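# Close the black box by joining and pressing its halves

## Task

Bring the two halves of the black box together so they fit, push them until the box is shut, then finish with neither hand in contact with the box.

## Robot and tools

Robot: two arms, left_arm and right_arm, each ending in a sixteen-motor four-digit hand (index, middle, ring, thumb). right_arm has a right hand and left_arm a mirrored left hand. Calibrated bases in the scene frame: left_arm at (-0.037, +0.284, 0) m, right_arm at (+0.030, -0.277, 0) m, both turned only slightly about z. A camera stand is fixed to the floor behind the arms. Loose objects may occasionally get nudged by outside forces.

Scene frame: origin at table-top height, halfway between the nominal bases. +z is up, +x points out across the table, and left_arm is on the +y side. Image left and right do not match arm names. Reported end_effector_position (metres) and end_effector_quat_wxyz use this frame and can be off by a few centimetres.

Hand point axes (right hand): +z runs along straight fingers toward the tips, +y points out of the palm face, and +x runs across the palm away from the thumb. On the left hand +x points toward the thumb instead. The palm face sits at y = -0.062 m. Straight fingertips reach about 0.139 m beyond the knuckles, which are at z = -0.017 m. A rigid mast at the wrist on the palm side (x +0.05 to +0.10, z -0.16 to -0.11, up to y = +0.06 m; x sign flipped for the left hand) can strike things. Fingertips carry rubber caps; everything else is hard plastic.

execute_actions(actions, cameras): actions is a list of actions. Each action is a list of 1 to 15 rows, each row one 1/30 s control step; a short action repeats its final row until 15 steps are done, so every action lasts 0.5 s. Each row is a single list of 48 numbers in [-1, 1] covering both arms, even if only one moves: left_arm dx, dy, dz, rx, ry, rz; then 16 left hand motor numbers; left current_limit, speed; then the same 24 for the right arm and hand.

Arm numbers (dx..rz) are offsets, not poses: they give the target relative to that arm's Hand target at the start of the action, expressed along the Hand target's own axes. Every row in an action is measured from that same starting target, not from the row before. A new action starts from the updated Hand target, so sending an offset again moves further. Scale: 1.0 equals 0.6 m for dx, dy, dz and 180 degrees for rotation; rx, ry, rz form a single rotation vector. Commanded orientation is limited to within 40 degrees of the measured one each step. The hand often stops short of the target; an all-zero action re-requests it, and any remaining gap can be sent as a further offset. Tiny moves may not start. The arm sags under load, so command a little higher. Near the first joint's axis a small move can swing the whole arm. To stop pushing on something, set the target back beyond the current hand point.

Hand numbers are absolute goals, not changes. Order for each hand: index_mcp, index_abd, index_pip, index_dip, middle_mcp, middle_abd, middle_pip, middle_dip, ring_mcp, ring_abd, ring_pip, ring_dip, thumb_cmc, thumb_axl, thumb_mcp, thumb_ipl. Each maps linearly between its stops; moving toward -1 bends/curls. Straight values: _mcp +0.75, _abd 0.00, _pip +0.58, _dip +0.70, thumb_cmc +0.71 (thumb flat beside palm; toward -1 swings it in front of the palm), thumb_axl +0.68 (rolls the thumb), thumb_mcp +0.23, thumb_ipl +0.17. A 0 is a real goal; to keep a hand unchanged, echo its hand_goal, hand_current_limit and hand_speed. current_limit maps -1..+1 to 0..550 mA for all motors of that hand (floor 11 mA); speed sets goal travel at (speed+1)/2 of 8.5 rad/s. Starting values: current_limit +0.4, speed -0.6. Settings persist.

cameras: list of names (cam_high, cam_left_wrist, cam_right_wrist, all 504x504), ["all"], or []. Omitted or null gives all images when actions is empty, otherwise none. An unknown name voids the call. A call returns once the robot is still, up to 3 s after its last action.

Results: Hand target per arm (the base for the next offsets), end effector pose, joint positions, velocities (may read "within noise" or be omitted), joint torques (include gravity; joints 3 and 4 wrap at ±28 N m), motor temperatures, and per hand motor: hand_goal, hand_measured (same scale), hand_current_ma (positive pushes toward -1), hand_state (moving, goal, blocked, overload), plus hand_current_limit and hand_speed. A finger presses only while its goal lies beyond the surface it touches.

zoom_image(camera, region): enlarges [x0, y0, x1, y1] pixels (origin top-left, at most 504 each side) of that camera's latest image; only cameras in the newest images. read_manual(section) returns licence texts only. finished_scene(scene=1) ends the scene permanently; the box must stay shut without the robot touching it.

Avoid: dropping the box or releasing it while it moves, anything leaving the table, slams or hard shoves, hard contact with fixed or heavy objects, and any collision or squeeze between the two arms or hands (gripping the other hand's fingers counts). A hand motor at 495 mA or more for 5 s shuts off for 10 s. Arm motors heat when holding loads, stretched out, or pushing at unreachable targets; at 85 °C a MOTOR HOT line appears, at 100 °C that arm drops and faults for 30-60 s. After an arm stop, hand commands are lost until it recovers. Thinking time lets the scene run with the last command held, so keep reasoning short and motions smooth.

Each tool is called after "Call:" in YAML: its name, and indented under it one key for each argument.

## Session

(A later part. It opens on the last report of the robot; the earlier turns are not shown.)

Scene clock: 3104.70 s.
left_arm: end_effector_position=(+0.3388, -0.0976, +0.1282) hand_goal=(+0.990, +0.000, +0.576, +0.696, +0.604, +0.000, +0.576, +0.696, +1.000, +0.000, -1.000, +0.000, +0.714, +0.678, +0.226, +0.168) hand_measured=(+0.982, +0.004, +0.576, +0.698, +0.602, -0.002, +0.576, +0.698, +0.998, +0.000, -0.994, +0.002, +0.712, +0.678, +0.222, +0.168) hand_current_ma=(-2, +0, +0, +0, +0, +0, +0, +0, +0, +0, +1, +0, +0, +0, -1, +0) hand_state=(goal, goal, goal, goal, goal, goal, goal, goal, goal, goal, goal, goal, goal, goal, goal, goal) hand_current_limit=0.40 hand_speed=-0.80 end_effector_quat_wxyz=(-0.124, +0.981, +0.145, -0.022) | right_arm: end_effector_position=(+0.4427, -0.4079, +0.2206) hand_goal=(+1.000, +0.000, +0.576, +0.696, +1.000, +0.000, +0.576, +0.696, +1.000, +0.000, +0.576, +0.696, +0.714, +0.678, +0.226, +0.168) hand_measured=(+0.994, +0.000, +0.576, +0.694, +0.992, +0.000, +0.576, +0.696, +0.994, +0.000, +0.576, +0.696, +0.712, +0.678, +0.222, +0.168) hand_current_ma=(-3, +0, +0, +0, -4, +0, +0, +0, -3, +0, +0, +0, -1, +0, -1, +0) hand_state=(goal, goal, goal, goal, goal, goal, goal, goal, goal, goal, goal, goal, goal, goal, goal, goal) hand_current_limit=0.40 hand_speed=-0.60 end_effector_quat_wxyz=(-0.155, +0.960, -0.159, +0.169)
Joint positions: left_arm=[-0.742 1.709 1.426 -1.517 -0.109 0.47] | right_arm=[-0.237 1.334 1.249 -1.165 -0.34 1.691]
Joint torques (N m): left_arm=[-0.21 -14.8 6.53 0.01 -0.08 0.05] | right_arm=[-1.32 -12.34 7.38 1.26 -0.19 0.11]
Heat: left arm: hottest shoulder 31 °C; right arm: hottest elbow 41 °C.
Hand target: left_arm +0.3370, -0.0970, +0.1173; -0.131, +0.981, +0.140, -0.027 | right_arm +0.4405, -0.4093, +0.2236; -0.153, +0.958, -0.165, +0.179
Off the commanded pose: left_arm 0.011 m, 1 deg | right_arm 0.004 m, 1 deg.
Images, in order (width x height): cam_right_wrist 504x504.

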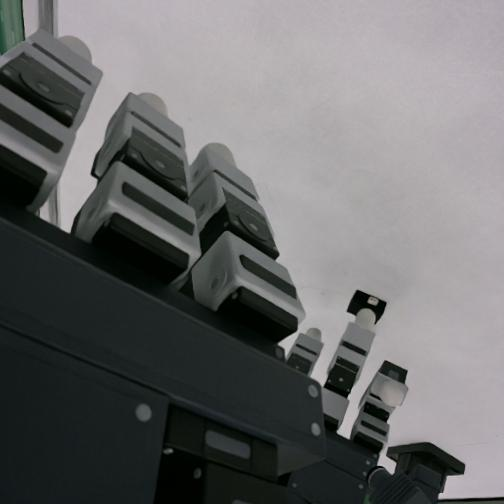

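Call:
execute_actions:
  actions:
    - [[0,0.0043,0.0185,0.006,-0.0028,0.0006,0.99,0.0,0.576,0.696,0.603,-0.0,0.576,0.696,1,0,-1,0,0.714,0.678,0.226,0.168,0.4,-0.8,0,0,0,0,0,0,1,0,0.576,0.696,1,0,0.576,0.696,1,0,0.576,0.696,0.714,0.678,0.226,0.168,0.4,-0.6]]

Call:
execute_actions:
  actions:
    - [[0,0.0043,0.0185,0.006,-0.0028,0.0006,0.99,0.0,0.576,0.696,0.603,-0.0,0.576,0.696,1,0,-1,0,0.714,0.678,0.226,0.168,0.4,-0.8,0,0,0,0,0,0,1,0,0.576,0.696,1,0,0.576,0.696,1,0,0.576,0.696,0.714,0.678,0.226,0.168,0.4,-0.6]]
  cameras: ["cam_right_wrist","cam_left_wrist"]

Call:
zoom_image:
  camera: "cam_right_wrist"
  region: [340, 280, 395, 335]

Scene clock: 3111.33 s.
left_arm: end_effector_position=(+0.3388, -0.0976, +0.1265) hand_goal=(+0.990, +0.000, +0.576, +0.696, +0.604, +0.000, +0.576, +0.696, +1.000, +0.000, -1.000, +0.000, +0.714, +0.678, +0.226, +0.168) hand_measured=(+0.982, +0.004, +0.576, +0.698, +0.602, -0.002, +0.576, +0.698, +0.998, +0.000, -0.994, +0.002, +0.712, +0.678, +0.222, +0.168) hand_current_ma=(-2, +0, +0, +0, +0, +0, +0, +0, +0, +0, +1, +0, +0, +0, -1, +0) hand_state=(goal, goal, goal, goal, goal, goal, goal, goal, goal, goal, goal, goal, goal, goal, goal, goal) hand_current_limit=0.40 hand_speed=-0.80 end_effector_quat_wxyz=(-0.126, +0.981, +0.145, -0.023) | right_arm: end_effector_position=(+0.4427, -0.4079, +0.2206) hand_goal=(+1.000, +0.000, +0.576, +0.696, +1.000, +0.000, +0.576, +0.696, +1.000, +0.000, +0.576, +0.696, +0.714, +0.678, +0.226, +0.168) hand_measured=(+0.994, +0.000, +0.576, +0.694, +0.992, +0.000, +0.576, +0.696, +0.994, +0.000, +0.576, +0.696, +0.712, +0.678, +0.222, +0.168) hand_current_ma=(-3, +0, +0, +0, -4, +0, +0, +0, -3, +0, +0, +0, -1, +0, -1, +0) hand_state=(goal, goal, goal, goal, goal, goal, goal, goal, goal, goal, goal, goal, goal, goal, goal, goal) hand_current_limit=0.40 hand_speed=-0.60 end_effector_quat_wxyz=(-0.155, +0.960, -0.159, +0.169)
Joint positions: left_arm=[-0.742 1.712 1.426 -1.517 -0.109 0.47] | right_arm=[-0.237 1.334 1.249 -1.165 -0.34 1.691]
Joint torques (N m): left_arm=[-0.21 -13.33 6.37 0.02 -0.11 0.05] | right_arm=[-1.2 -12.34 7.41 1.26 -0.19 0.12]
Heat: left arm: hottest shoulder 31 °C; right arm: hottest elbow 41 °C.
Hand target: left_arm +0.3367, -0.0967, +0.1059; -0.139, +0.980, +0.139, -0.033 | right_arm +0.4405, -0.4093, +0.2236; -0.153, +0.958, -0.165, +0.179
Off the commanded pose: left_arm 0.021 m, 2 deg | right_arm 0.004 m, 1 deg.

Scene clock: 3112.03 s.
left_arm: end_effector_position=(+0.3389, -0.0975, +0.1253) hand_goal=(+0.990, +0.000, +0.576, +0.696, +0.604, +0.000, +0.576, +0.696, +1.000, +0.000, -1.000, +0.000, +0.714, +0.678, +0.226, +0.168) hand_measured=(+0.982, +0.004, +0.576, +0.698, +0.602, -0.004, +0.576, +0.698, +0.998, +0.000, -0.994, +0.002, +0.712, +0.678, +0.222, +0.168) hand_current_ma=(-2, +0, +0, +0, +0, +0, +0, +0, +0, +0, +1, +0, +0, +0, -1, +0) hand_state=(goal, goal, goal, goal, goal, goal, goal, goal, goal, goal, goal, goal, goal, goal, goal, goal) hand_current_limit=0.40 hand_speed=-0.80 end_effector_quat_wxyz=(-0.127, +0.981, +0.145, -0.024) | right_arm: end_effector_position=(+0.4427, -0.4079, +0.2206) hand_goal=(+1.000, +0.000, +0.576, +0.696, +1.000, +0.000, +0.576, +0.696, +1.000, +0.000, +0.576, +0.696, +0.714, +0.678, +0.226, +0.168) hand_measured=(+0.994, +0.000, +0.576, +0.694, +0.992, +0.000, +0.576, +0.696, +0.994, +0.000, +0.576, +0.696, +0.712, +0.678, +0.222, +0.168) hand_current_ma=(-3, +0, +0, +0, -4, +0, +0, +0, -3, +0, +0, +0, -1, +0, -1, +0) hand_state=(goal, goal, goal, goal, goal, goal, goal, goal, goal, goal, goal, goal, goal, goal, goal, goal) hand_current_limit=0.40 hand_speed=-0.60 end_effector_quat_wxyz=(-0.155, +0.960, -0.159, +0.169)
Joint positions: left_arm=[-0.742 1.715 1.426 -1.517 -0.11 0.47] | right_arm=[-0.237 1.334 1.249 -1.165 -0.34 1.691]
Joint torques (N m): left_arm=[-0.38 -12.04 6.01 0.08 -0.12 0.05] | right_arm=[-1.32 -12.34 7.38 1.28 -0.19 0.12]
Heat: left arm: hottest shoulder 31 °C; right arm: hottest elbow 41 °C.
Hand target: left_arm +0.3362, -0.0961, +0.0947; -0.148, +0.979, +0.138, -0.038 | right_arm +0.4405, -0.4093, +0.2236; -0.153, +0.958, -0.165, +0.179
Off the commanded pose: left_arm 0.031 m, 3 deg | right_arm 0.004 m, 1 deg.
Images, in order (width x height): cam_left_wrist 504x504, cam_right_wrist 504x504.

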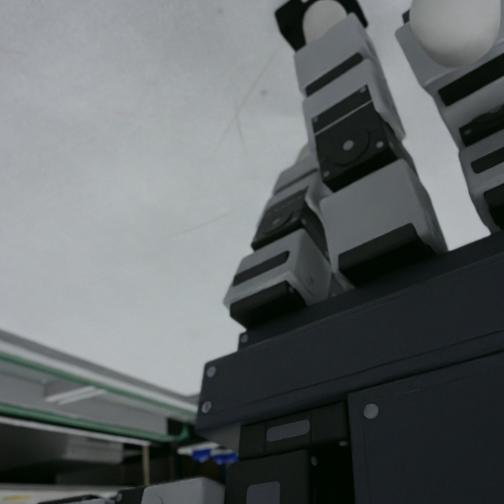

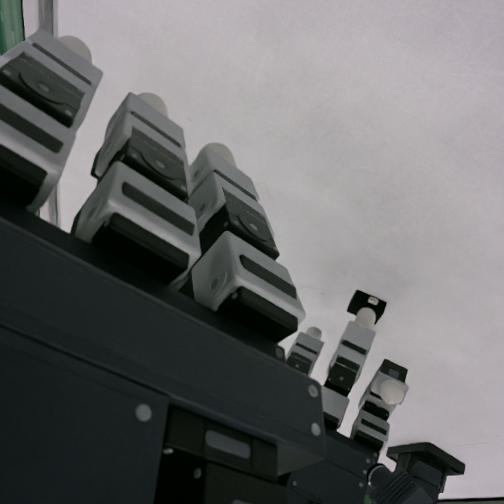

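Scaled by 9.164.

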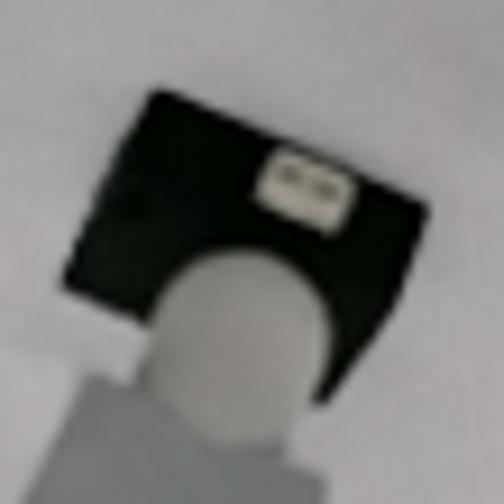

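Call:
execute_actions:
  actions:
    - [[0,0.0043,0.0185,0.006,-0.0028,0.0006,0.99,0.0,0.576,0.696,0.603,-0.0,0.576,0.696,1,0,-1,0,0.714,0.678,0.226,0.168,0.4,-0.8,0,0,0,0,0,0,1,0,0.576,0.696,1,0,0.576,0.696,1,0,0.576,0.696,0.714,0.678,0.226,0.168,0.4,-0.6]]
    - [[0,0.0043,0.0185,0.006,-0.0028,0.0006,0.99,0.0,0.576,0.696,0.603,-0.0,0.576,0.696,1,0,-1,0,0.714,0.678,0.226,0.168,0.4,-0.8,0,0,0,0,0,0,1,0,0.576,0.696,1,0,0.576,0.696,1,0,0.576,0.696,0.714,0.678,0.226,0.168,0.4,-0.6]]
  cameras: ["cam_right_wrist","cam_left_wrist"]

Call:
zoom_image:
  camera: "cam_right_wrist"
  region: [340, 280, 395, 335]

Scene clock: 3118.73 s.
left_arm: end_effector_position=(+0.3391, -0.0972, +0.1230) hand_goal=(+0.990, +0.000, +0.576, +0.696, +0.604, +0.000, +0.576, +0.696, +1.000, +0.000, -1.000, +0.000, +0.714, +0.678, +0.226, +0.168) hand_measured=(+0.982, +0.004, +0.576, +0.698, +0.600, -0.008, +0.576, +0.696, +0.998, +0.000, -0.994, +0.002, +0.712, +0.678, +0.222, +0.168) hand_current_ma=(-2, +0, +0, +0, +0, -1, +0, +0, +0, +0, +1, +0, +0, +0, -1, +0) hand_state=(goal, goal, goal, goal, goal, goal, goal, goal, goal, goal, goal, goal, goal, goal, goal, goal) hand_current_limit=0.40 hand_speed=-0.80 end_effector_quat_wxyz=(-0.129, +0.981, +0.145, -0.024) | right_arm: end_effector_position=(+0.4427, -0.4079, +0.2206) hand_goal=(+1.000, +0.000, +0.576, +0.696, +1.000, +0.000, +0.576, +0.696, +1.000, +0.000, +0.576, +0.696, +0.714, +0.678, +0.226, +0.168) hand_measured=(+0.994, +0.000, +0.576, +0.694, +0.992, +0.000, +0.576, +0.696, +0.994, +0.000, +0.576, +0.696, +0.712, +0.678, +0.222, +0.168) hand_current_ma=(-3, +0, +0, +0, -4, +0, +0, +0, -3, +0, +0, +0, -1, +0, -1, +0) hand_state=(goal, goal, goal, goal, goal, goal, goal, goal, goal, goal, goal, goal, goal, goal, goal, goal) hand_current_limit=0.40 hand_speed=-0.60 end_effector_quat_wxyz=(-0.155, +0.960, -0.159, +0.169)
Joint positions: left_arm=[-0.742 1.719 1.426 -1.517 -0.112 0.47] | right_arm=[-0.237 1.334 1.249 -1.165 -0.34 1.691]
Joint torques (N m): left_arm=[-0.32 -9.47 5.27 0.09 -0.1 0.02] | right_arm=[-1.32 -12.4 7.39 1.26 -0.19 0.12]
Heat: left arm: hottest shoulder 31 °C; right arm: hottest elbow 41 °C.
Hand target: left_arm +0.3348, -0.0945, +0.0720; -0.165, +0.975, +0.137, -0.050 | right_arm +0.4405, -0.4093, +0.2236; -0.153, +0.958, -0.165, +0.179
Off the commanded pose: left_arm 0.051 m, 5 deg | right_arm 0.004 m, 1 deg.
Images, in order (width x height): cam_left_wrist 504x504, cam_right_wrist 504x504.

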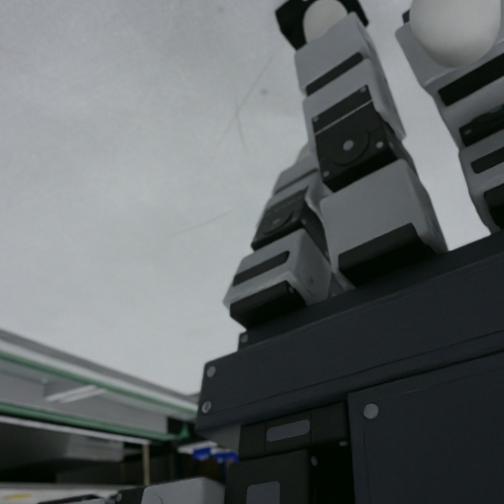

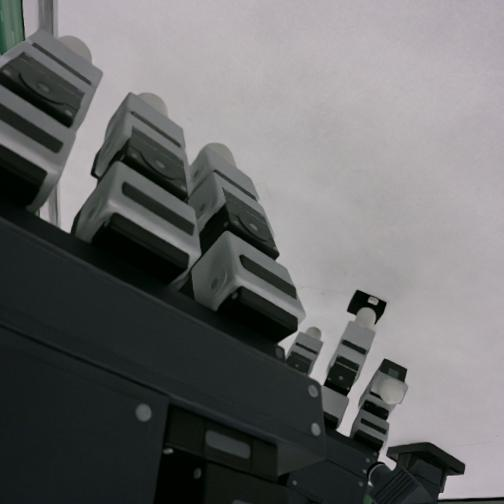

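Scaled by 9.164.

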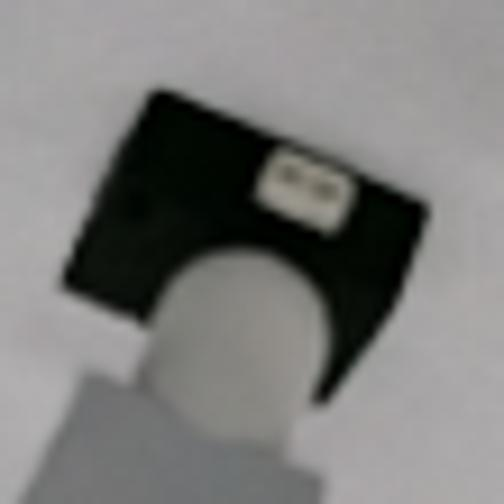

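Call:
execute_actions:
  actions:
    - [[0,0.0043,0.0185,0.006,-0.0028,0.0006,0.99,0.0,0.576,0.696,0.603,-0.0,0.576,0.696,1,0,-1,0,0.714,0.678,0.226,0.168,0.4,-0.8,0,0,0,0,0,0,1,0,0.576,0.696,1,0,0.576,0.696,1,0,0.576,0.696,0.714,0.678,0.226,0.168,0.4,-0.6]]
    - [[0,0.0043,0.0185,0.006,-0.0028,0.0006,0.99,0.0,0.576,0.696,0.603,-0.0,0.576,0.696,1,0,-1,0,0.714,0.678,0.226,0.168,0.4,-0.8,0,0,0,0,0,0,1,0,0.576,0.696,1,0,0.576,0.696,1,0,0.576,0.696,0.714,0.678,0.226,0.168,0.4,-0.6]]

Scene clock: 3126.30 s.
left_arm: end_effector_position=(+0.3395, -0.0968, +0.1208) hand_goal=(+0.990, +0.000, +0.576, +0.696, +0.604, +0.000, +0.576, +0.696, +1.000, +0.000, -1.000, +0.000, +0.714, +0.678, +0.226, +0.168) hand_measured=(+0.982, +0.004, +0.576, +0.698, +0.604, -0.012, +0.576, +0.696, +0.998, +0.000, -0.994, +0.002, +0.712, +0.678, +0.222, +0.168) hand_current_ma=(-2, +0, +0, +0, +0, -3, +0, +0, +0, +0, +1, +0, +0, +0, -1, +0) hand_state=(goal, goal, goal, goal, goal, goal, goal, goal, goal, goal, goal, goal, goal, goal, goal, goal) hand_current_limit=0.40 hand_speed=-0.80 end_effector_quat_wxyz=(-0.132, +0.980, +0.144, -0.024) | right_arm: end_effector_position=(+0.4427, -0.4079, +0.2206) hand_goal=(+1.000, +0.000, +0.576, +0.696, +1.000, +0.000, +0.576, +0.696, +1.000, +0.000, +0.576, +0.696, +0.714, +0.678, +0.226, +0.168) hand_measured=(+0.994, +0.000, +0.576, +0.694, +0.992, +0.000, +0.576, +0.696, +0.994, +0.000, +0.576, +0.696, +0.712, +0.678, +0.222, +0.168) hand_current_ma=(-3, +0, +0, +0, -4, +0, +0, +0, -3, +0, +0, +0, -1, +0, -1, +0) hand_state=(goal, goal, goal, goal, goal, goal, goal, goal, goal, goal, goal, goal, goal, goal, goal, goal) hand_current_limit=0.40 hand_speed=-0.60 end_effector_quat_wxyz=(-0.155, +0.960, -0.159, +0.169)
Joint positions: left_arm=[-0.742 1.723 1.426 -1.517 -0.115 0.47] | right_arm=[-0.237 1.334 1.249 -1.165 -0.34 1.691]
Joint torques (N m): left_arm=[-0.21 -7.06 4.42 0.14 -0.04 0] | right_arm=[-1.32 -12.34 7.38 1.26 -0.19 0.12]
Heat: left arm: hottest elbow 31 °C; right arm: hottest elbow 41 °C.
Hand target: left_arm +0.3328, -0.0922, +0.0493; -0.182, +0.972, +0.136, -0.061 | right_arm +0.4405, -0.4093, +0.2236; -0.153, +0.958, -0.165, +0.179
Off the commanded pose: left_arm 0.072 m, 7 deg | right_arm 0.004 m, 1 deg.

Call:
execute_actions:
  actions:
    - [[0,-0.0086,-0.037,-0.012,0.0056,-0.0012,0.99,0.0,0.576,0.696,0.603,-0.01,0.576,0.696,1,0,-1,0,0.714,0.678,0.226,0.168,0.4,-0.8,0,0,0,0,0,0,1,0,0.576,0.696,1,0,0.576,0.696,1,0,0.576,0.696,0.714,0.678,0.226,0.168,0.4,-0.6]]
    - [[0,-0.0086,-0.037,-0.012,0.0056,-0.0012,0.99,0.0,0.576,0.696,0.603,-0.01,0.576,0.696,1,0,-1,0,0.714,0.678,0.226,0.168,0.4,-0.8,0,0,0,0,0,0,1,0,0.576,0.696,1,0,0.576,0.696,1,0,0.576,0.696,0.714,0.678,0.226,0.168,0.4,-0.6]]
    - [[0,-0.0086,-0.037,-0.012,0.0056,-0.0012,0.99,0.0,0.576,0.696,0.603,-0.01,0.576,0.696,1,0,-1,0,0.714,0.678,0.226,0.168,0.4,-0.8,0,0,0,0,0,0,1,0,0.576,0.696,1,0,0.576,0.696,1,0,0.576,0.696,0.714,0.678,0.226,0.168,0.4,-0.6]]

Call:
execute_actions:
  actions:
    - [[0,-0.0086,-0.037,-0.012,0.0056,-0.0012,0.99,0.0,0.576,0.696,0.603,-0.01,0.576,0.696,1,0,-1,0,0.714,0.678,0.226,0.168,0.4,-0.8,0,0,0,0,0,0,1,0,0.576,0.696,1,0,0.576,0.696,1,0,0.576,0.696,0.714,0.678,0.226,0.168,0.4,-0.6]]
  cameras: ["cam_right_wrist","cam_left_wrist"]

Call:
zoom_image:
  camera: "cam_right_wrist"
  region: [340, 280, 395, 335]

Scene clock: 3133.83 s.
left_arm: end_effector_position=(+0.3401, -0.0974, +0.1254) hand_goal=(+0.990, +0.000, +0.576, +0.696, +0.604, -0.010, +0.576, +0.696, +1.000, +0.000, -1.000, +0.000, +0.714, +0.678, +0.226, +0.168) hand_measured=(+0.982, +0.004, +0.576, +0.698, +0.602, -0.012, +0.576, +0.696, +0.998, +0.000, -0.994, +0.002, +0.712, +0.678, +0.222, +0.168) hand_current_ma=(-2, +0, +0, +0, +0, +0, +0, +0, +0, +0, +1, +0, +0, +0, -1, +0) hand_state=(goal, goal, goal, goal, goal, goal, goal, goal, goal, goal, goal, goal, goal, goal, goal, goal) hand_current_limit=0.40 hand_speed=-0.80 end_effector_quat_wxyz=(-0.128, +0.981, +0.145, -0.022) | right_arm: end_effector_position=(+0.4427, -0.4079, +0.2206) hand_goal=(+1.000, +0.000, +0.576, +0.696, +1.000, +0.000, +0.576, +0.696, +1.000, +0.000, +0.576, +0.696, +0.714, +0.678, +0.226, +0.168) hand_measured=(+0.994, +0.000, +0.576, +0.694, +0.992, +0.000, +0.576, +0.696, +0.994, +0.000, +0.576, +0.696, +0.712, +0.678, +0.222, +0.168) hand_current_ma=(-3, +0, +0, +0, -4, +0, +0, +0, -3, +0, +0, +0, -1, +0, -1, +0) hand_state=(goal, goal, goal, goal, goal, goal, goal, goal, goal, goal, goal, goal, goal, goal, goal, goal) hand_current_limit=0.40 hand_speed=-0.60 end_effector_quat_wxyz=(-0.155, +0.960, -0.159, +0.169)
Joint positions: left_arm=[-0.742 1.716 1.429 -1.517 -0.115 0.47] | right_arm=[-0.237 1.334 1.249 -1.165 -0.34 1.691]
Joint torques (N m): left_arm=[-0.26 -14.74 6.91 -0.08 0.11 0.05] | right_arm=[-1.26 -12.34 7.39 1.24 -0.19 0.11]
Heat: left arm: hottest elbow 31 °C; right arm: hottest elbow 41 °C.
Hand target: left_arm +0.3384, -0.0986, +0.1171; -0.131, +0.981, +0.140, -0.027 | right_arm +0.4405, -0.4093, +0.2236; -0.153, +0.958, -0.165, +0.179
Off the commanded pose: left_arm 0.009 m, 1 deg | right_arm 0.004 m, 1 deg.

Scene clock: 3134.53 s.
left_arm: end_effector_position=(+0.3396, -0.0979, +0.1311) hand_goal=(+0.990, +0.000, +0.576, +0.696, +0.604, -0.010, +0.576, +0.696, +1.000, +0.000, -1.000, +0.000, +0.714, +0.678, +0.226, +0.168) hand_measured=(+0.982, +0.004, +0.576, +0.698, +0.604, -0.010, +0.576, +0.696, +0.998, +0.000, -0.994, +0.002, +0.712, +0.678, +0.222, +0.168) hand_current_ma=(-2, +0, +0, +0, +0, +0, +0, +0, +0, +0, +1, +0, +0, +0, -1, +0) hand_state=(goal, goal, goal, goal, goal, goal, goal, goal, goal, goal, goal, goal, goal, goal, goal, goal) hand_current_limit=0.40 hand_speed=-0.80 end_effector_quat_wxyz=(-0.122, +0.982, +0.145, -0.020) | right_arm: end_effector_position=(+0.4427, -0.4079, +0.2206) hand_goal=(+1.000, +0.000, +0.576, +0.696, +1.000, +0.000, +0.576, +0.696, +1.000, +0.000, +0.576, +0.696, +0.714, +0.678, +0.226, +0.168) hand_measured=(+0.994, +0.000, +0.576, +0.694, +0.992, +0.000, +0.576, +0.696, +0.994, +0.000, +0.576, +0.696, +0.712, +0.678, +0.222, +0.168) hand_current_ma=(-3, +0, +0, +0, -4, +0, +0, +0, -3, +0, +0, +0, -1, +0, -1, +0) hand_state=(goal, goal, goal, goal, goal, goal, goal, goal, goal, goal, goal, goal, goal, goal, goal, goal) hand_current_limit=0.40 hand_speed=-0.60 end_effector_quat_wxyz=(-0.155, +0.960, -0.159, +0.169)
Joint positions: left_arm=[-0.742 1.705 1.429 -1.517 -0.111 0.47] | right_arm=[-0.237 1.334 1.249 -1.165 -0.34 1.691]
Joint torques (N m): left_arm=[-0.32 -17.08 7.41 -0.17 0.05 0.07] | right_arm=[-1.32 -12.28 7.39 1.26 -0.2 0.12]
Heat: left arm: hottest elbow 31 °C; right arm: hottest elbow 41 °C.
Hand target: left_arm +0.3390, -0.0994, +0.1398; -0.113, +0.983, +0.141, -0.015 | right_arm +0.4405, -0.4093, +0.2236; -0.153, +0.958, -0.165, +0.179
Off the commanded pose: left_arm 0.009 m, 1 deg | right_arm 0.004 m, 1 deg.
Images, in order (width x height): cam_left_wrist 504x504, cam_right_wrist 504x504.

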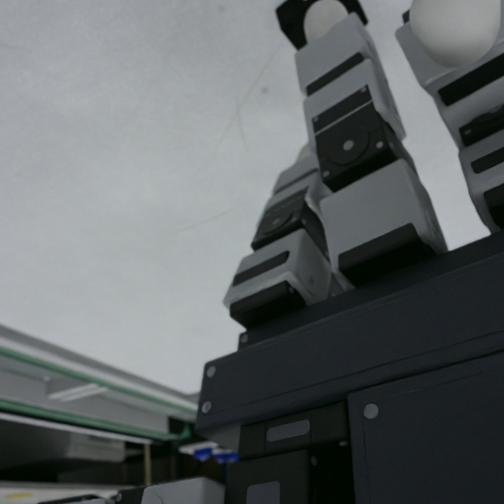

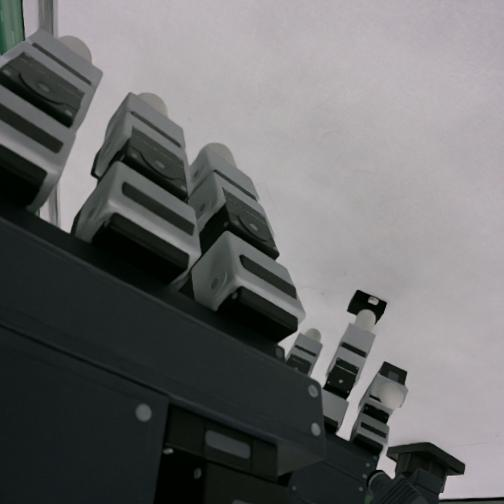

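Scaled by 9.164.

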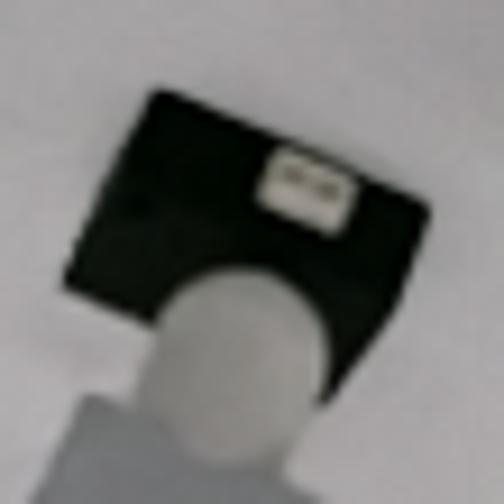

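Call:
execute_actions:
  actions:
    - [[0,-0.0086,-0.037,0,0,0,0.99,0.0,0.576,0.696,0.603,-0.0,0.576,0.696,1,0,-1,0,0.714,0.678,0.226,0.168,0.4,-0.8,0,0,0,0,0,0,1,0,0.576,0.696,1,0,0.576,0.696,1,0,0.576,0.696,0.714,0.678,0.226,0.168,0.4,-0.6]]
    - [[0,0.06,-0.037,0,0,0,0.99,0.0,0.576,0.696,0.8,-0.0,0.576,0.696,1,0,-1,0,0.714,0.678,0.226,0.168,0.4,-0.8,0,0,0,0,0,0,1,0,0.576,0.696,1,0,0.576,0.696,1,0,0.576,0.696,0.714,0.678,0.226,0.168,0.4,-0.6]]
  cameras: ["cam_right_wrist","cam_left_wrist"]

Call:
zoom_image:
  camera: "cam_right_wrist"
  region: [344, 284, 389, 329]

Call:
zoom_image:
  camera: "cam_left_wrist"
  region: [265, 10, 365, 110]

Scene clock: 3140.33 s.
left_arm: end_effector_position=(+0.3411, -0.1246, +0.1596) hand_goal=(+0.990, +0.000, +0.576, +0.696, +0.800, +0.000, +0.576, +0.696, +1.000, +0.000, -1.000, +0.000, +0.714, +0.678, +0.226, +0.168) hand_measured=(+0.982, +0.004, +0.576, +0.698, +0.790, -0.002, +0.576, +0.696, +0.998, +0.000, -0.994, +0.002, +0.712, +0.678, +0.222, +0.168) hand_current_ma=(-2, +0, +0, +0, -2, +0, +0, +0, +0, +0, +1, +0, +0, +0, -1, +0) hand_state=(goal, goal, goal, goal, goal, goal, goal, goal, goal, goal, goal, goal, goal, goal, goal, goal) hand_current_limit=0.40 hand_speed=-0.80 end_effector_quat_wxyz=(-0.127, +0.982, +0.137, -0.025) | right_arm: end_effector_position=(+0.4427, -0.4079, +0.2206) hand_goal=(+1.000, +0.000, +0.576, +0.696, +1.000, +0.000, +0.576, +0.696, +1.000, +0.000, +0.576, +0.696, +0.714, +0.678, +0.226, +0.168) hand_measured=(+0.994, +0.000, +0.576, +0.694, +0.992, +0.000, +0.576, +0.696, +0.994, +0.000, +0.576, +0.696, +0.712, +0.678, +0.222, +0.168) hand_current_ma=(-3, +0, +0, +0, -4, +0, +0, +0, -3, +0, +0, +0, -1, +0, -1, +0) hand_state=(goal, goal, goal, goal, goal, goal, goal, goal, goal, goal, goal, goal, goal, goal, goal, goal) hand_current_limit=0.40 hand_speed=-0.60 end_effector_quat_wxyz=(-0.155, +0.960, -0.159, +0.169)
Joint positions: left_arm=[-0.773 1.749 1.566 -1.625 -0.102 0.455] | right_arm=[-0.237 1.334 1.249 -1.165 -0.34 1.691]
Joint torques (N m): left_arm=[-0.5 -15.91 12.55 -0.69 0 -0.15] | right_arm=[-1.26 -12.45 7.39 1.25 -0.19 0.12]
Heat: left arm: hottest elbow 31 °C; right arm: hottest elbow 41 °C.
Hand target: left_arm +0.3503, -0.1379, +0.1763; -0.113, +0.983, +0.141, -0.015 | right_arm +0.4405, -0.4093, +0.2236; -0.153, +0.958, -0.165, +0.179
Off the commanded pose: left_arm 0.023 m, 2 deg | right_arm 0.004 m, 1 deg.
Images, in order (width x height): cam_left_wrist 504x504, cam_right_wrist 504x504.

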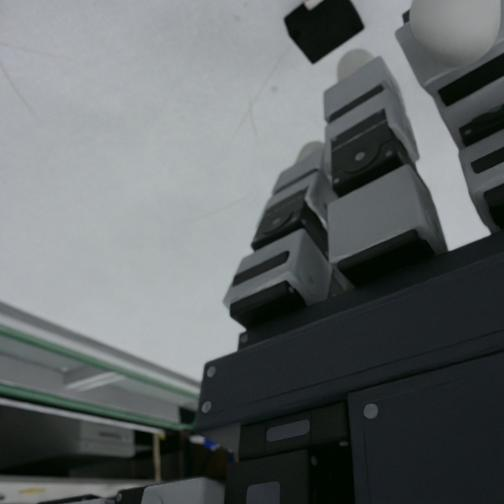

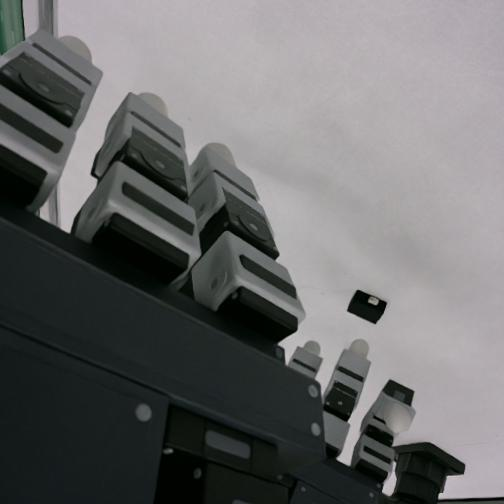

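Scaled by 11.200.

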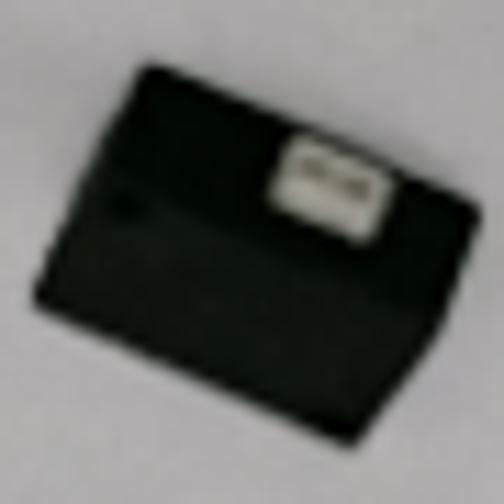

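Scaled by 5.040.

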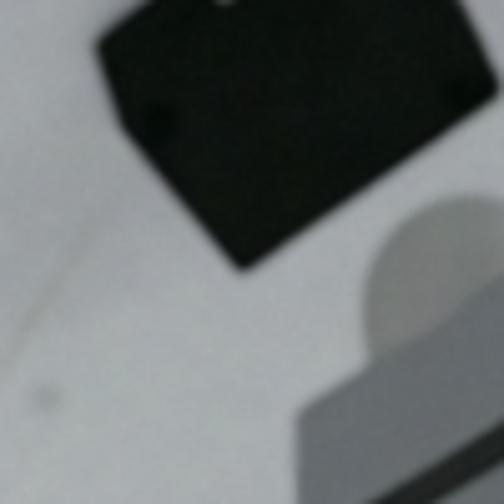

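Call:
zoom_image:
  camera: "cam_right_wrist"
  region: [345, 288, 367, 310]

Call:
zoom_image:
  camera: "cam_right_wrist"
  region: [366, 300, 390, 324]

Call:
zoom_image:
  camera: "cam_left_wrist"
  region: [280, 10, 310, 40]

Call:
zoom_image:
  camera: "cam_left_wrist"
  region: [340, 0, 370, 30]

Scaled by 22.909.

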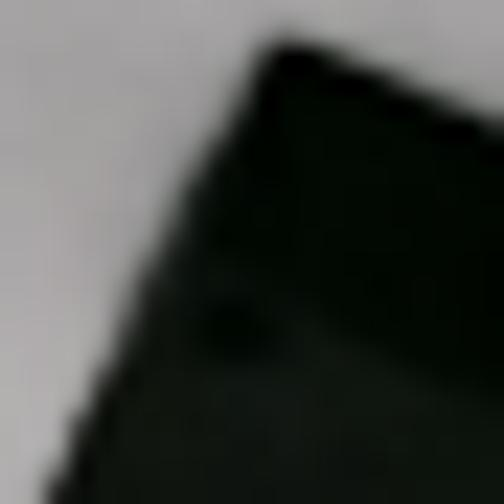

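Scaled by 21.000.

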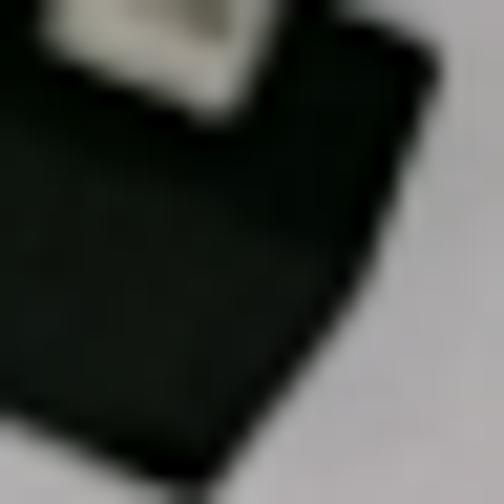

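Scaled by 16.800.

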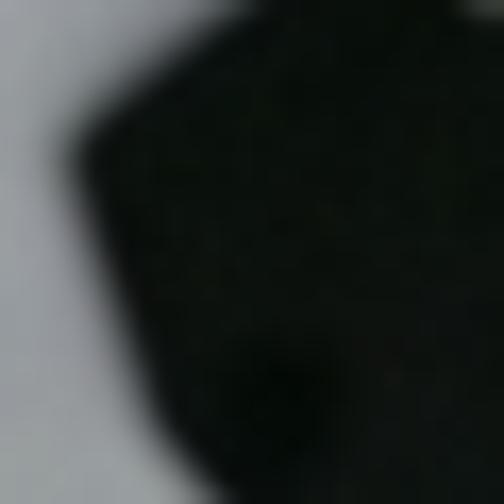

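Scaled by 16.800.

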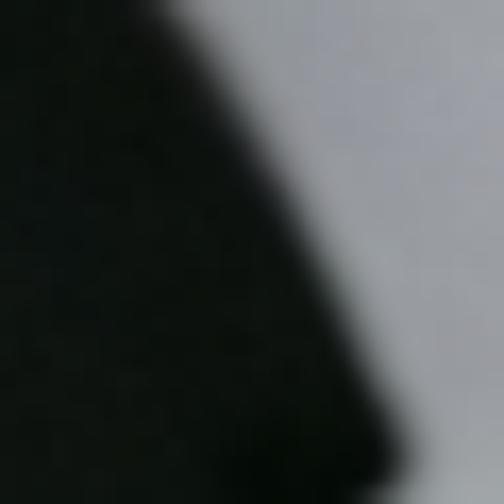

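Call:
execute_actions:
  actions:
    - [[0.0053,-0.0663,0.074,0,0,0,0.99,0.0,0.576,0.696,0.603,-0.0,0.576,0.696,1,0,-1,0,0.714,0.678,0.226,0.168,0.4,-0.8,0,0,0,0,0,0,1,0,0.576,0.696,1,0,0.576,0.696,1,0,0.576,0.696,0.714,0.678,0.226,0.168,0.4,-0.6]]

Call:
execute_actions:
  actions:
    - [[0,0.0043,0.0185,0.006,-0.0028,0.0006,0.99,0.0,0.576,0.696,0.603,-0.0,0.576,0.696,1,0,-1,0,0.714,0.678,0.226,0.168,0.4,-0.8,0,0,0,0,0,0,1,0,0.576,0.696,1,0,0.576,0.696,1,0,0.576,0.696,0.714,0.678,0.226,0.168,0.4,-0.6]]
    - [[0,0.0043,0.0185,0.006,-0.0028,0.0006,0.99,0.0,0.576,0.696,0.603,-0.0,0.576,0.696,1,0,-1,0,0.714,0.678,0.226,0.168,0.4,-0.8,0,0,0,0,0,0,1,0,0.576,0.696,1,0,0.576,0.696,1,0,0.576,0.696,0.714,0.678,0.226,0.168,0.4,-0.6]]
  cameras: ["cam_right_wrist"]

Call:
zoom_image:
  camera: "cam_right_wrist"
  region: [340, 280, 395, 335]

Scene clock: 3167.13 s.
left_arm: end_effector_position=(+0.3395, -0.0925, +0.1372) hand_goal=(+0.990, +0.000, +0.576, +0.696, +0.604, +0.000, +0.576, +0.696, +1.000, +0.000, -1.000, +0.000, +0.714, +0.678, +0.226, +0.168) hand_measured=(+0.982, +0.002, +0.576, +0.698, +0.604, -0.002, +0.576, +0.696, +0.998, +0.000, -0.994, +0.002, +0.712, +0.678, +0.222, +0.168) hand_current_ma=(-2, +0, +0, +0, +0, +0, +0, +0, +0, +0, +1, +0, +0, +0, -1, +0) hand_state=(goal, goal, goal, goal, goal, goal, goal, goal, goal, goal, goal, goal, goal, goal, goal, goal) hand_current_limit=0.40 hand_speed=-0.80 end_effector_quat_wxyz=(-0.119, +0.982, +0.143, -0.019) | right_arm: end_effector_position=(+0.4427, -0.4079, +0.2206) hand_goal=(+1.000, +0.000, +0.576, +0.696, +1.000, +0.000, +0.576, +0.696, +1.000, +0.000, +0.576, +0.696, +0.714, +0.678, +0.226, +0.168) hand_measured=(+0.994, +0.000, +0.576, +0.694, +0.992, +0.000, +0.576, +0.696, +0.994, +0.000, +0.576, +0.696, +0.712, +0.678, +0.222, +0.168) hand_current_ma=(-3, +0, +0, +0, -4, +0, +0, +0, -3, +0, +0, +0, -1, +0, -1, +0) hand_state=(goal, goal, goal, goal, goal, goal, goal, goal, goal, goal, goal, goal, goal, goal, goal, goal) hand_current_limit=0.40 hand_speed=-0.60 end_effector_quat_wxyz=(-0.155, +0.960, -0.159, +0.169)
Joint positions: left_arm=[-0.733 1.688 1.422 -1.521 -0.111 0.484] | right_arm=[-0.237 1.334 1.249 -1.165 -0.34 1.691]
Joint torques (N m): left_arm=[0.26 -16.91 6.71 0.03 -0.07 0.06] | right_arm=[-1.26 -12.4 7.39 1.26 -0.19 0.12]
Heat: left arm: hottest elbow 33 °C; right arm: hottest elbow 41 °C.
Hand target: left_arm +0.3397, -0.0902, +0.1421; -0.113, +0.983, +0.141, -0.015 | right_arm +0.4405, -0.4093, +0.2236; -0.153, +0.958, -0.165, +0.179
Off the commanded pose: left_arm 0.005 m, 1 deg | right_arm 0.004 m, 1 deg.

Scene clock: 3168.33 s.
left_arm: end_effector_position=(+0.3398, -0.0926, +0.1284) hand_goal=(+0.990, +0.000, +0.576, +0.696, +0.604, +0.000, +0.576, +0.696, +1.000, +0.000, -1.000, +0.000, +0.714, +0.678, +0.226, +0.168) hand_measured=(+0.982, +0.002, +0.576, +0.698, +0.604, -0.002, +0.576, +0.696, +0.998, +0.000, -0.994, +0.002, +0.712, +0.678, +0.222, +0.168) hand_current_ma=(-2, +0, +0, +0, +0, +0, +0, +0, +0, +0, +1, +0, +0, +0, -1, +0) hand_state=(goal, goal, goal, goal, goal, goal, goal, goal, goal, goal, goal, goal, goal, goal, goal, goal) hand_current_limit=0.40 hand_speed=-0.80 end_effector_quat_wxyz=(-0.125, +0.982, +0.143, -0.023) | right_arm: end_effector_position=(+0.4427, -0.4079, +0.2206) hand_goal=(+1.000, +0.000, +0.576, +0.696, +1.000, +0.000, +0.576, +0.696, +1.000, +0.000, +0.576, +0.696, +0.714, +0.678, +0.226, +0.168) hand_measured=(+0.994, +0.000, +0.576, +0.694, +0.992, +0.000, +0.576, +0.696, +0.994, +0.000, +0.576, +0.696, +0.712, +0.678, +0.222, +0.168) hand_current_ma=(-3, +0, +0, +0, -4, +0, +0, +0, -3, +0, +0, +0, -1, +0, -1, +0) hand_state=(goal, goal, goal, goal, goal, goal, goal, goal, goal, goal, goal, goal, goal, goal, goal, goal) hand_current_limit=0.40 hand_speed=-0.60 end_effector_quat_wxyz=(-0.155, +0.960, -0.159, +0.169)
Joint positions: left_arm=[-0.733 1.703 1.419 -1.517 -0.112 0.484] | right_arm=[-0.237 1.334 1.249 -1.165 -0.34 1.691]
Joint torques (N m): left_arm=[0.21 -14.68 6.45 -0.02 -0.12 0.06] | right_arm=[-1.38 -12.34 7.38 1.26 -0.19 0.12]
Heat: left arm: hottest elbow 33 °C; right arm: hottest elbow 41 °C.
Hand target: left_arm +0.3396, -0.0900, +0.1192; -0.130, +0.981, +0.140, -0.027 | right_arm +0.4405, -0.4093, +0.2236; -0.153, +0.958, -0.165, +0.179
Off the commanded pose: left_arm 0.009 m, 1 deg | right_arm 0.004 m, 1 deg.
Images, in order (width x height): cam_right_wrist 504x504.

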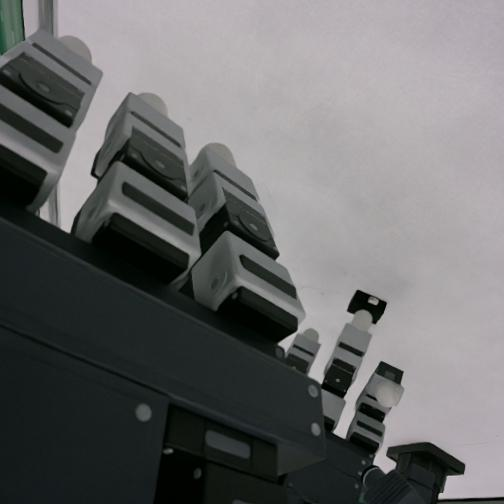

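Scaled by 9.164.

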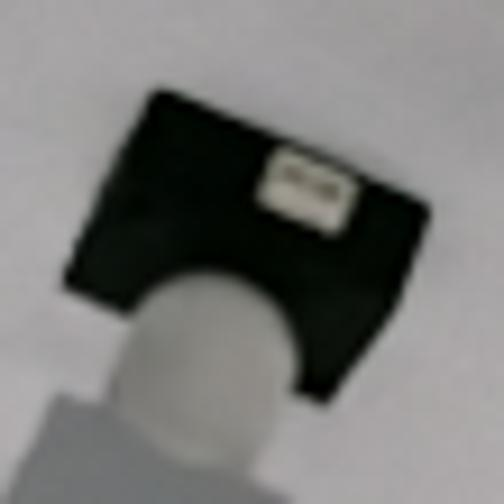

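Call:
execute_actions:
  actions:
    - [[0,0.0043,0.0185,0.006,-0.0028,0.0006,0.99,0.0,0.576,0.696,0.603,-0.0,0.576,0.696,1,0,-1,0,0.714,0.678,0.226,0.168,0.4,-0.8,0,0,0,0,0,0,1,0,0.576,0.696,1,0,0.576,0.696,1,0,0.576,0.696,0.714,0.678,0.226,0.168,0.4,-0.6]]

Call:
execute_actions:
  actions:
    - [[0,0.0043,0.0185,0.006,-0.0028,0.0006,0.99,0.0,0.576,0.696,0.603,-0.0,0.576,0.696,1,0,-1,0,0.714,0.678,0.226,0.168,0.4,-0.8,0,0,0,0,0,0,1,0,0.576,0.696,1,0,0.576,0.696,1,0,0.576,0.696,0.714,0.678,0.226,0.168,0.4,-0.6]]

Call:
execute_actions:
  actions:
    - [[0,0.0043,0.0185,0.006,-0.0028,0.0006,0.99,0.0,0.576,0.696,0.603,-0.0,0.576,0.696,1,0,-1,0,0.714,0.678,0.226,0.168,0.4,-0.8,0,0,0,0,0,0,1,0,0.576,0.696,1,0,0.576,0.696,1,0,0.576,0.696,0.714,0.678,0.226,0.168,0.4,-0.6]]
    - [[0,0.0043,0.0185,0.006,-0.0028,0.0006,0.99,0.0,0.576,0.696,0.603,-0.0,0.576,0.696,1,0,-1,0,0.714,0.678,0.226,0.168,0.4,-0.8,0,0,0,0,0,0,1,0,0.576,0.696,1,0,0.576,0.696,1,0,0.576,0.696,0.714,0.678,0.226,0.168,0.4,-0.6]]

Call:
execute_actions:
  actions:
    - [[0,0.0043,0.0185,0.006,-0.0028,0.0006,0.99,0.0,0.576,0.696,0.603,-0.0,0.576,0.696,1,0,-1,0,0.714,0.678,0.226,0.168,0.4,-0.8,0,0,0,0,0,0,1,0,0.576,0.696,1,0,0.576,0.696,1,0,0.576,0.696,0.714,0.678,0.226,0.168,0.4,-0.6]]
    - [[0,0.0043,0.0185,0.006,-0.0028,0.0006,0.99,0.0,0.576,0.696,0.603,-0.0,0.576,0.696,1,0,-1,0,0.714,0.678,0.226,0.168,0.4,-0.8,0,0,0,0,0,0,1,0,0.576,0.696,1,0,0.576,0.696,1,0,0.576,0.696,0.714,0.678,0.226,0.168,0.4,-0.6]]
  cameras: ["cam_right_wrist"]

Call:
zoom_image:
  camera: "cam_right_wrist"
  region: [340, 280, 395, 335]

Scene clock: 3182.60 s.
left_arm: end_effector_position=(+0.3399, -0.0925, +0.1263) hand_goal=(+0.990, +0.000, +0.576, +0.696, +0.604, +0.000, +0.576, +0.696, +1.000, +0.000, -1.000, +0.000, +0.714, +0.678, +0.226, +0.168) hand_measured=(+0.982, +0.002, +0.576, +0.698, +0.604, -0.004, +0.576, +0.696, +0.998, +0.000, -0.994, +0.002, +0.712, +0.678, +0.222, +0.168) hand_current_ma=(-2, +0, +0, +0, +0, +0, +0, +0, +0, +0, +1, +0, +0, +0, -1, +0) hand_state=(goal, goal, goal, goal, goal, goal, goal, goal, goal, goal, goal, goal, goal, goal, goal, goal) hand_current_limit=0.40 hand_speed=-0.80 end_effector_quat_wxyz=(-0.127, +0.981, +0.143, -0.024) | right_arm: end_effector_position=(+0.4427, -0.4079, +0.2206) hand_goal=(+1.000, +0.000, +0.576, +0.696, +1.000, +0.000, +0.576, +0.696, +1.000, +0.000, +0.576, +0.696, +0.714, +0.678, +0.226, +0.168) hand_measured=(+0.994, +0.000, +0.576, +0.694, +0.992, +0.000, +0.576, +0.696, +0.994, +0.000, +0.576, +0.696, +0.712, +0.678, +0.222, +0.168) hand_current_ma=(-3, +0, +0, +0, -4, +0, +0, +0, -3, +0, +0, +0, -1, +0, -1, +0) hand_state=(goal, goal, goal, goal, goal, goal, goal, goal, goal, goal, goal, goal, goal, goal, goal, goal) hand_current_limit=0.40 hand_speed=-0.60 end_effector_quat_wxyz=(-0.155, +0.960, -0.159, +0.169)
Joint positions: left_arm=[-0.733 1.707 1.419 -1.517 -0.113 0.484] | right_arm=[-0.237 1.334 1.249 -1.165 -0.34 1.691]
Joint torques (N m): left_arm=[0.09 -13.86 6.22 0.06 -0.13 0.03] | right_arm=[-1.38 -12.4 7.38 1.26 -0.19 0.12]
Heat: left arm: hottest elbow 33 °C; right arm: hottest elbow 41 °C.
Hand target: left_arm +0.3393, -0.0896, +0.1080; -0.139, +0.980, +0.139, -0.032 | right_arm +0.4405, -0.4093, +0.2236; -0.153, +0.958, -0.165, +0.179
Off the commanded pose: left_arm 0.019 m, 2 deg | right_arm 0.004 m, 1 deg.

Scene clock: 3183.30 s.
left_arm: end_effector_position=(+0.3400, -0.0925, +0.1253) hand_goal=(+0.990, +0.000, +0.576, +0.696, +0.604, +0.000, +0.576, +0.696, +1.000, +0.000, -1.000, +0.000, +0.714, +0.678, +0.226, +0.168) hand_measured=(+0.982, +0.002, +0.576, +0.698, +0.604, -0.004, +0.576, +0.696, +0.998, +0.000, -0.994, +0.002, +0.712, +0.678, +0.222, +0.168) hand_current_ma=(-2, +0, +0, +0, +0, -1, +0, +0, +0, +0, +1, +0, +0, +0, -1, +0) hand_state=(goal, goal, goal, goal, goal, goal, goal, goal, goal, goal, goal, goal, goal, goal, goal, goal) hand_current_limit=0.40 hand_speed=-0.80 end_effector_quat_wxyz=(-0.128, +0.981, +0.143, -0.025) | right_arm: end_effector_position=(+0.4427, -0.4079, +0.2206) hand_goal=(+1.000, +0.000, +0.576, +0.696, +1.000, +0.000, +0.576, +0.696, +1.000, +0.000, +0.576, +0.696, +0.714, +0.678, +0.226, +0.168) hand_measured=(+0.994, +0.000, +0.576, +0.694, +0.992, +0.000, +0.576, +0.696, +0.994, +0.000, +0.576, +0.696, +0.712, +0.678, +0.222, +0.168) hand_current_ma=(-3, +0, +0, +0, -4, +0, +0, +0, -3, +0, +0, +0, -1, +0, -1, +0) hand_state=(goal, goal, goal, goal, goal, goal, goal, goal, goal, goal, goal, goal, goal, goal, goal, goal) hand_current_limit=0.40 hand_speed=-0.60 end_effector_quat_wxyz=(-0.155, +0.960, -0.159, +0.169)
Joint positions: left_arm=[-0.733 1.709 1.419 -1.517 -0.113 0.484] | right_arm=[-0.237 1.334 1.249 -1.165 -0.34 1.691]
Joint torques (N m): left_arm=[0.03 -12.16 5.93 0.1 -0.12 0.02] | right_arm=[-1.26 -12.28 7.39 1.26 -0.19 0.12]
Heat: left arm: hottest elbow 33 °C; right arm: hottest elbow 41 °C.
Hand target: left_arm +0.3388, -0.0891, +0.0966; -0.147, +0.979, +0.139, -0.038 | right_arm +0.4405, -0.4093, +0.2236; -0.153, +0.958, -0.165, +0.179
Off the commanded pose: left_arm 0.029 m, 3 deg | right_arm 0.004 m, 1 deg.

Scene clock: 3184.50 s.
left_arm: end_effector_position=(+0.3403, -0.0921, +0.1228) hand_goal=(+0.990, +0.000, +0.576, +0.696, +0.604, +0.000, +0.576, +0.696, +1.000, +0.000, -1.000, +0.000, +0.714, +0.678, +0.226, +0.168) hand_measured=(+0.982, +0.002, +0.576, +0.698, +0.604, -0.010, +0.576, +0.696, +0.998, +0.000, -0.994, +0.002, +0.712, +0.678, +0.222, +0.168) hand_current_ma=(-2, +0, +0, +0, +0, -2, +0, +0, +0, +0, +1, +0, +0, +0, -1, +0) hand_state=(goal, goal, goal, goal, goal, goal, goal, goal, goal, goal, goal, goal, goal, goal, goal, goal) hand_current_limit=0.40 hand_speed=-0.80 end_effector_quat_wxyz=(-0.131, +0.981, +0.142, -0.025) | right_arm: end_effector_position=(+0.4427, -0.4079, +0.2206) hand_goal=(+1.000, +0.000, +0.576, +0.696, +1.000, +0.000, +0.576, +0.696, +1.000, +0.000, +0.576, +0.696, +0.714, +0.678, +0.226, +0.168) hand_measured=(+0.994, +0.000, +0.576, +0.694, +0.992, +0.000, +0.576, +0.696, +0.994, +0.000, +0.576, +0.696, +0.712, +0.678, +0.222, +0.168) hand_current_ma=(-3, +0, +0, +0, -4, +0, +0, +0, -3, +0, +0, +0, -1, +0, -1, +0) hand_state=(goal, goal, goal, goal, goal, goal, goal, goal, goal, goal, goal, goal, goal, goal, goal, goal) hand_current_limit=0.40 hand_speed=-0.60 end_effector_quat_wxyz=(-0.155, +0.960, -0.159, +0.169)
Joint positions: left_arm=[-0.733 1.714 1.419 -1.517 -0.116 0.484] | right_arm=[-0.237 1.334 1.249 -1.165 -0.34 1.691]
Joint torques (N m): left_arm=[0.26 -9.76 5.12 0.17 -0.1 0] | right_arm=[-1.32 -12.34 7.41 1.26 -0.19 0.12]
Heat: left arm: hottest elbow 32 °C; right arm: hottest elbow 41 °C.
Hand target: left_arm +0.3375, -0.0874, +0.0737; -0.165, +0.975, +0.137, -0.050 | right_arm +0.4405, -0.4093, +0.2236; -0.153, +0.958, -0.165, +0.179
Off the commanded pose: left_arm 0.049 m, 5 deg | right_arm 0.004 m, 1 deg.

Scene clock: 3185.70 s.
left_arm: end_effector_position=(+0.3407, -0.0917, +0.1208) hand_goal=(+0.990, +0.000, +0.576, +0.696, +0.604, +0.000, +0.576, +0.696, +1.000, +0.000, -1.000, +0.000, +0.714, +0.678, +0.226, +0.168) hand_measured=(+0.982, +0.002, +0.576, +0.698, +0.606, -0.014, +0.576, +0.696, +0.998, +0.000, -0.994, +0.002, +0.712, +0.678, +0.222, +0.168) hand_current_ma=(-2, +0, +0, +0, +0, -3, +0, +0, +0, +0, +1, +0, +0, +0, -1, +0) hand_state=(goal, goal, goal, goal, goal, goal, goal, goal, goal, goal, goal, goal, goal, goal, goal, goal) hand_current_limit=0.40 hand_speed=-0.80 end_effector_quat_wxyz=(-0.133, +0.981, +0.142, -0.025) | right_arm: end_effector_position=(+0.4427, -0.4079, +0.2206) hand_goal=(+1.000, +0.000, +0.576, +0.696, +1.000, +0.000, +0.576, +0.696, +1.000, +0.000, +0.576, +0.696, +0.714, +0.678, +0.226, +0.168) hand_measured=(+0.994, +0.000, +0.576, +0.694, +0.992, +0.000, +0.576, +0.696, +0.994, +0.000, +0.576, +0.696, +0.712, +0.678, +0.222, +0.168) hand_current_ma=(-3, +0, +0, +0, -4, +0, +0, +0, -3, +0, +0, +0, -1, +0, -1, +0) hand_state=(goal, goal, goal, goal, goal, goal, goal, goal, goal, goal, goal, goal, goal, goal, goal, goal) hand_current_limit=0.40 hand_speed=-0.60 end_effector_quat_wxyz=(-0.155, +0.960, -0.159, +0.169)
Joint positions: left_arm=[-0.733 1.718 1.419 -1.517 -0.119 0.484] | right_arm=[-0.237 1.334 1.249 -1.165 -0.34 1.691]
Joint torques (N m): left_arm=[0.15 -7.36 4.26 0.24 -0.04 0] | right_arm=[-1.32 -12.34 7.39 1.26 -0.19 0.12]
Heat: left arm: hottest elbow 32 °C; right arm: hottest elbow 41 °C.
Hand target: left_arm +0.3354, -0.0852, +0.0513; -0.182, +0.972, +0.136, -0.061 | right_arm +0.4405, -0.4093, +0.2236; -0.153, +0.958, -0.165, +0.179
Off the commanded pose: left_arm 0.070 m, 7 deg | right_arm 0.004 m, 1 deg.
Images, in order (width x height): cam_right_wrist 504x504.

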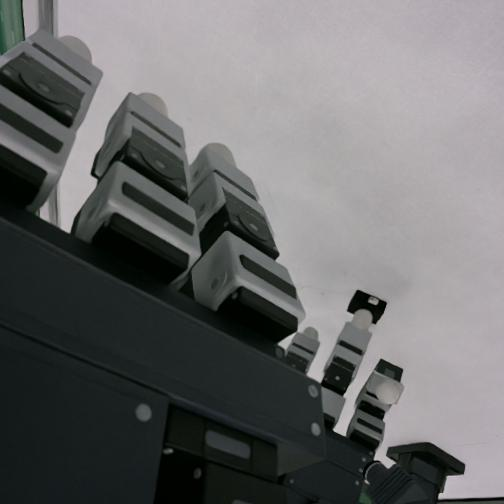

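Scaled by 9.164.

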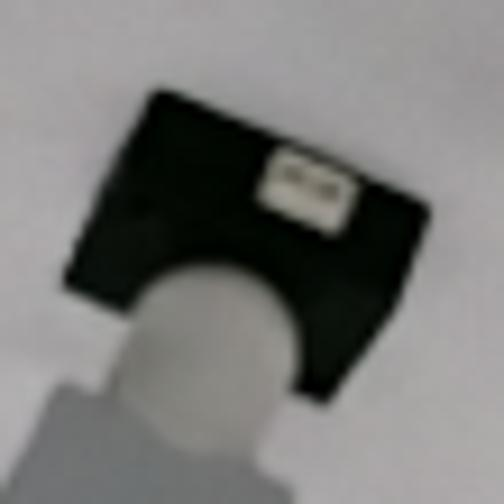

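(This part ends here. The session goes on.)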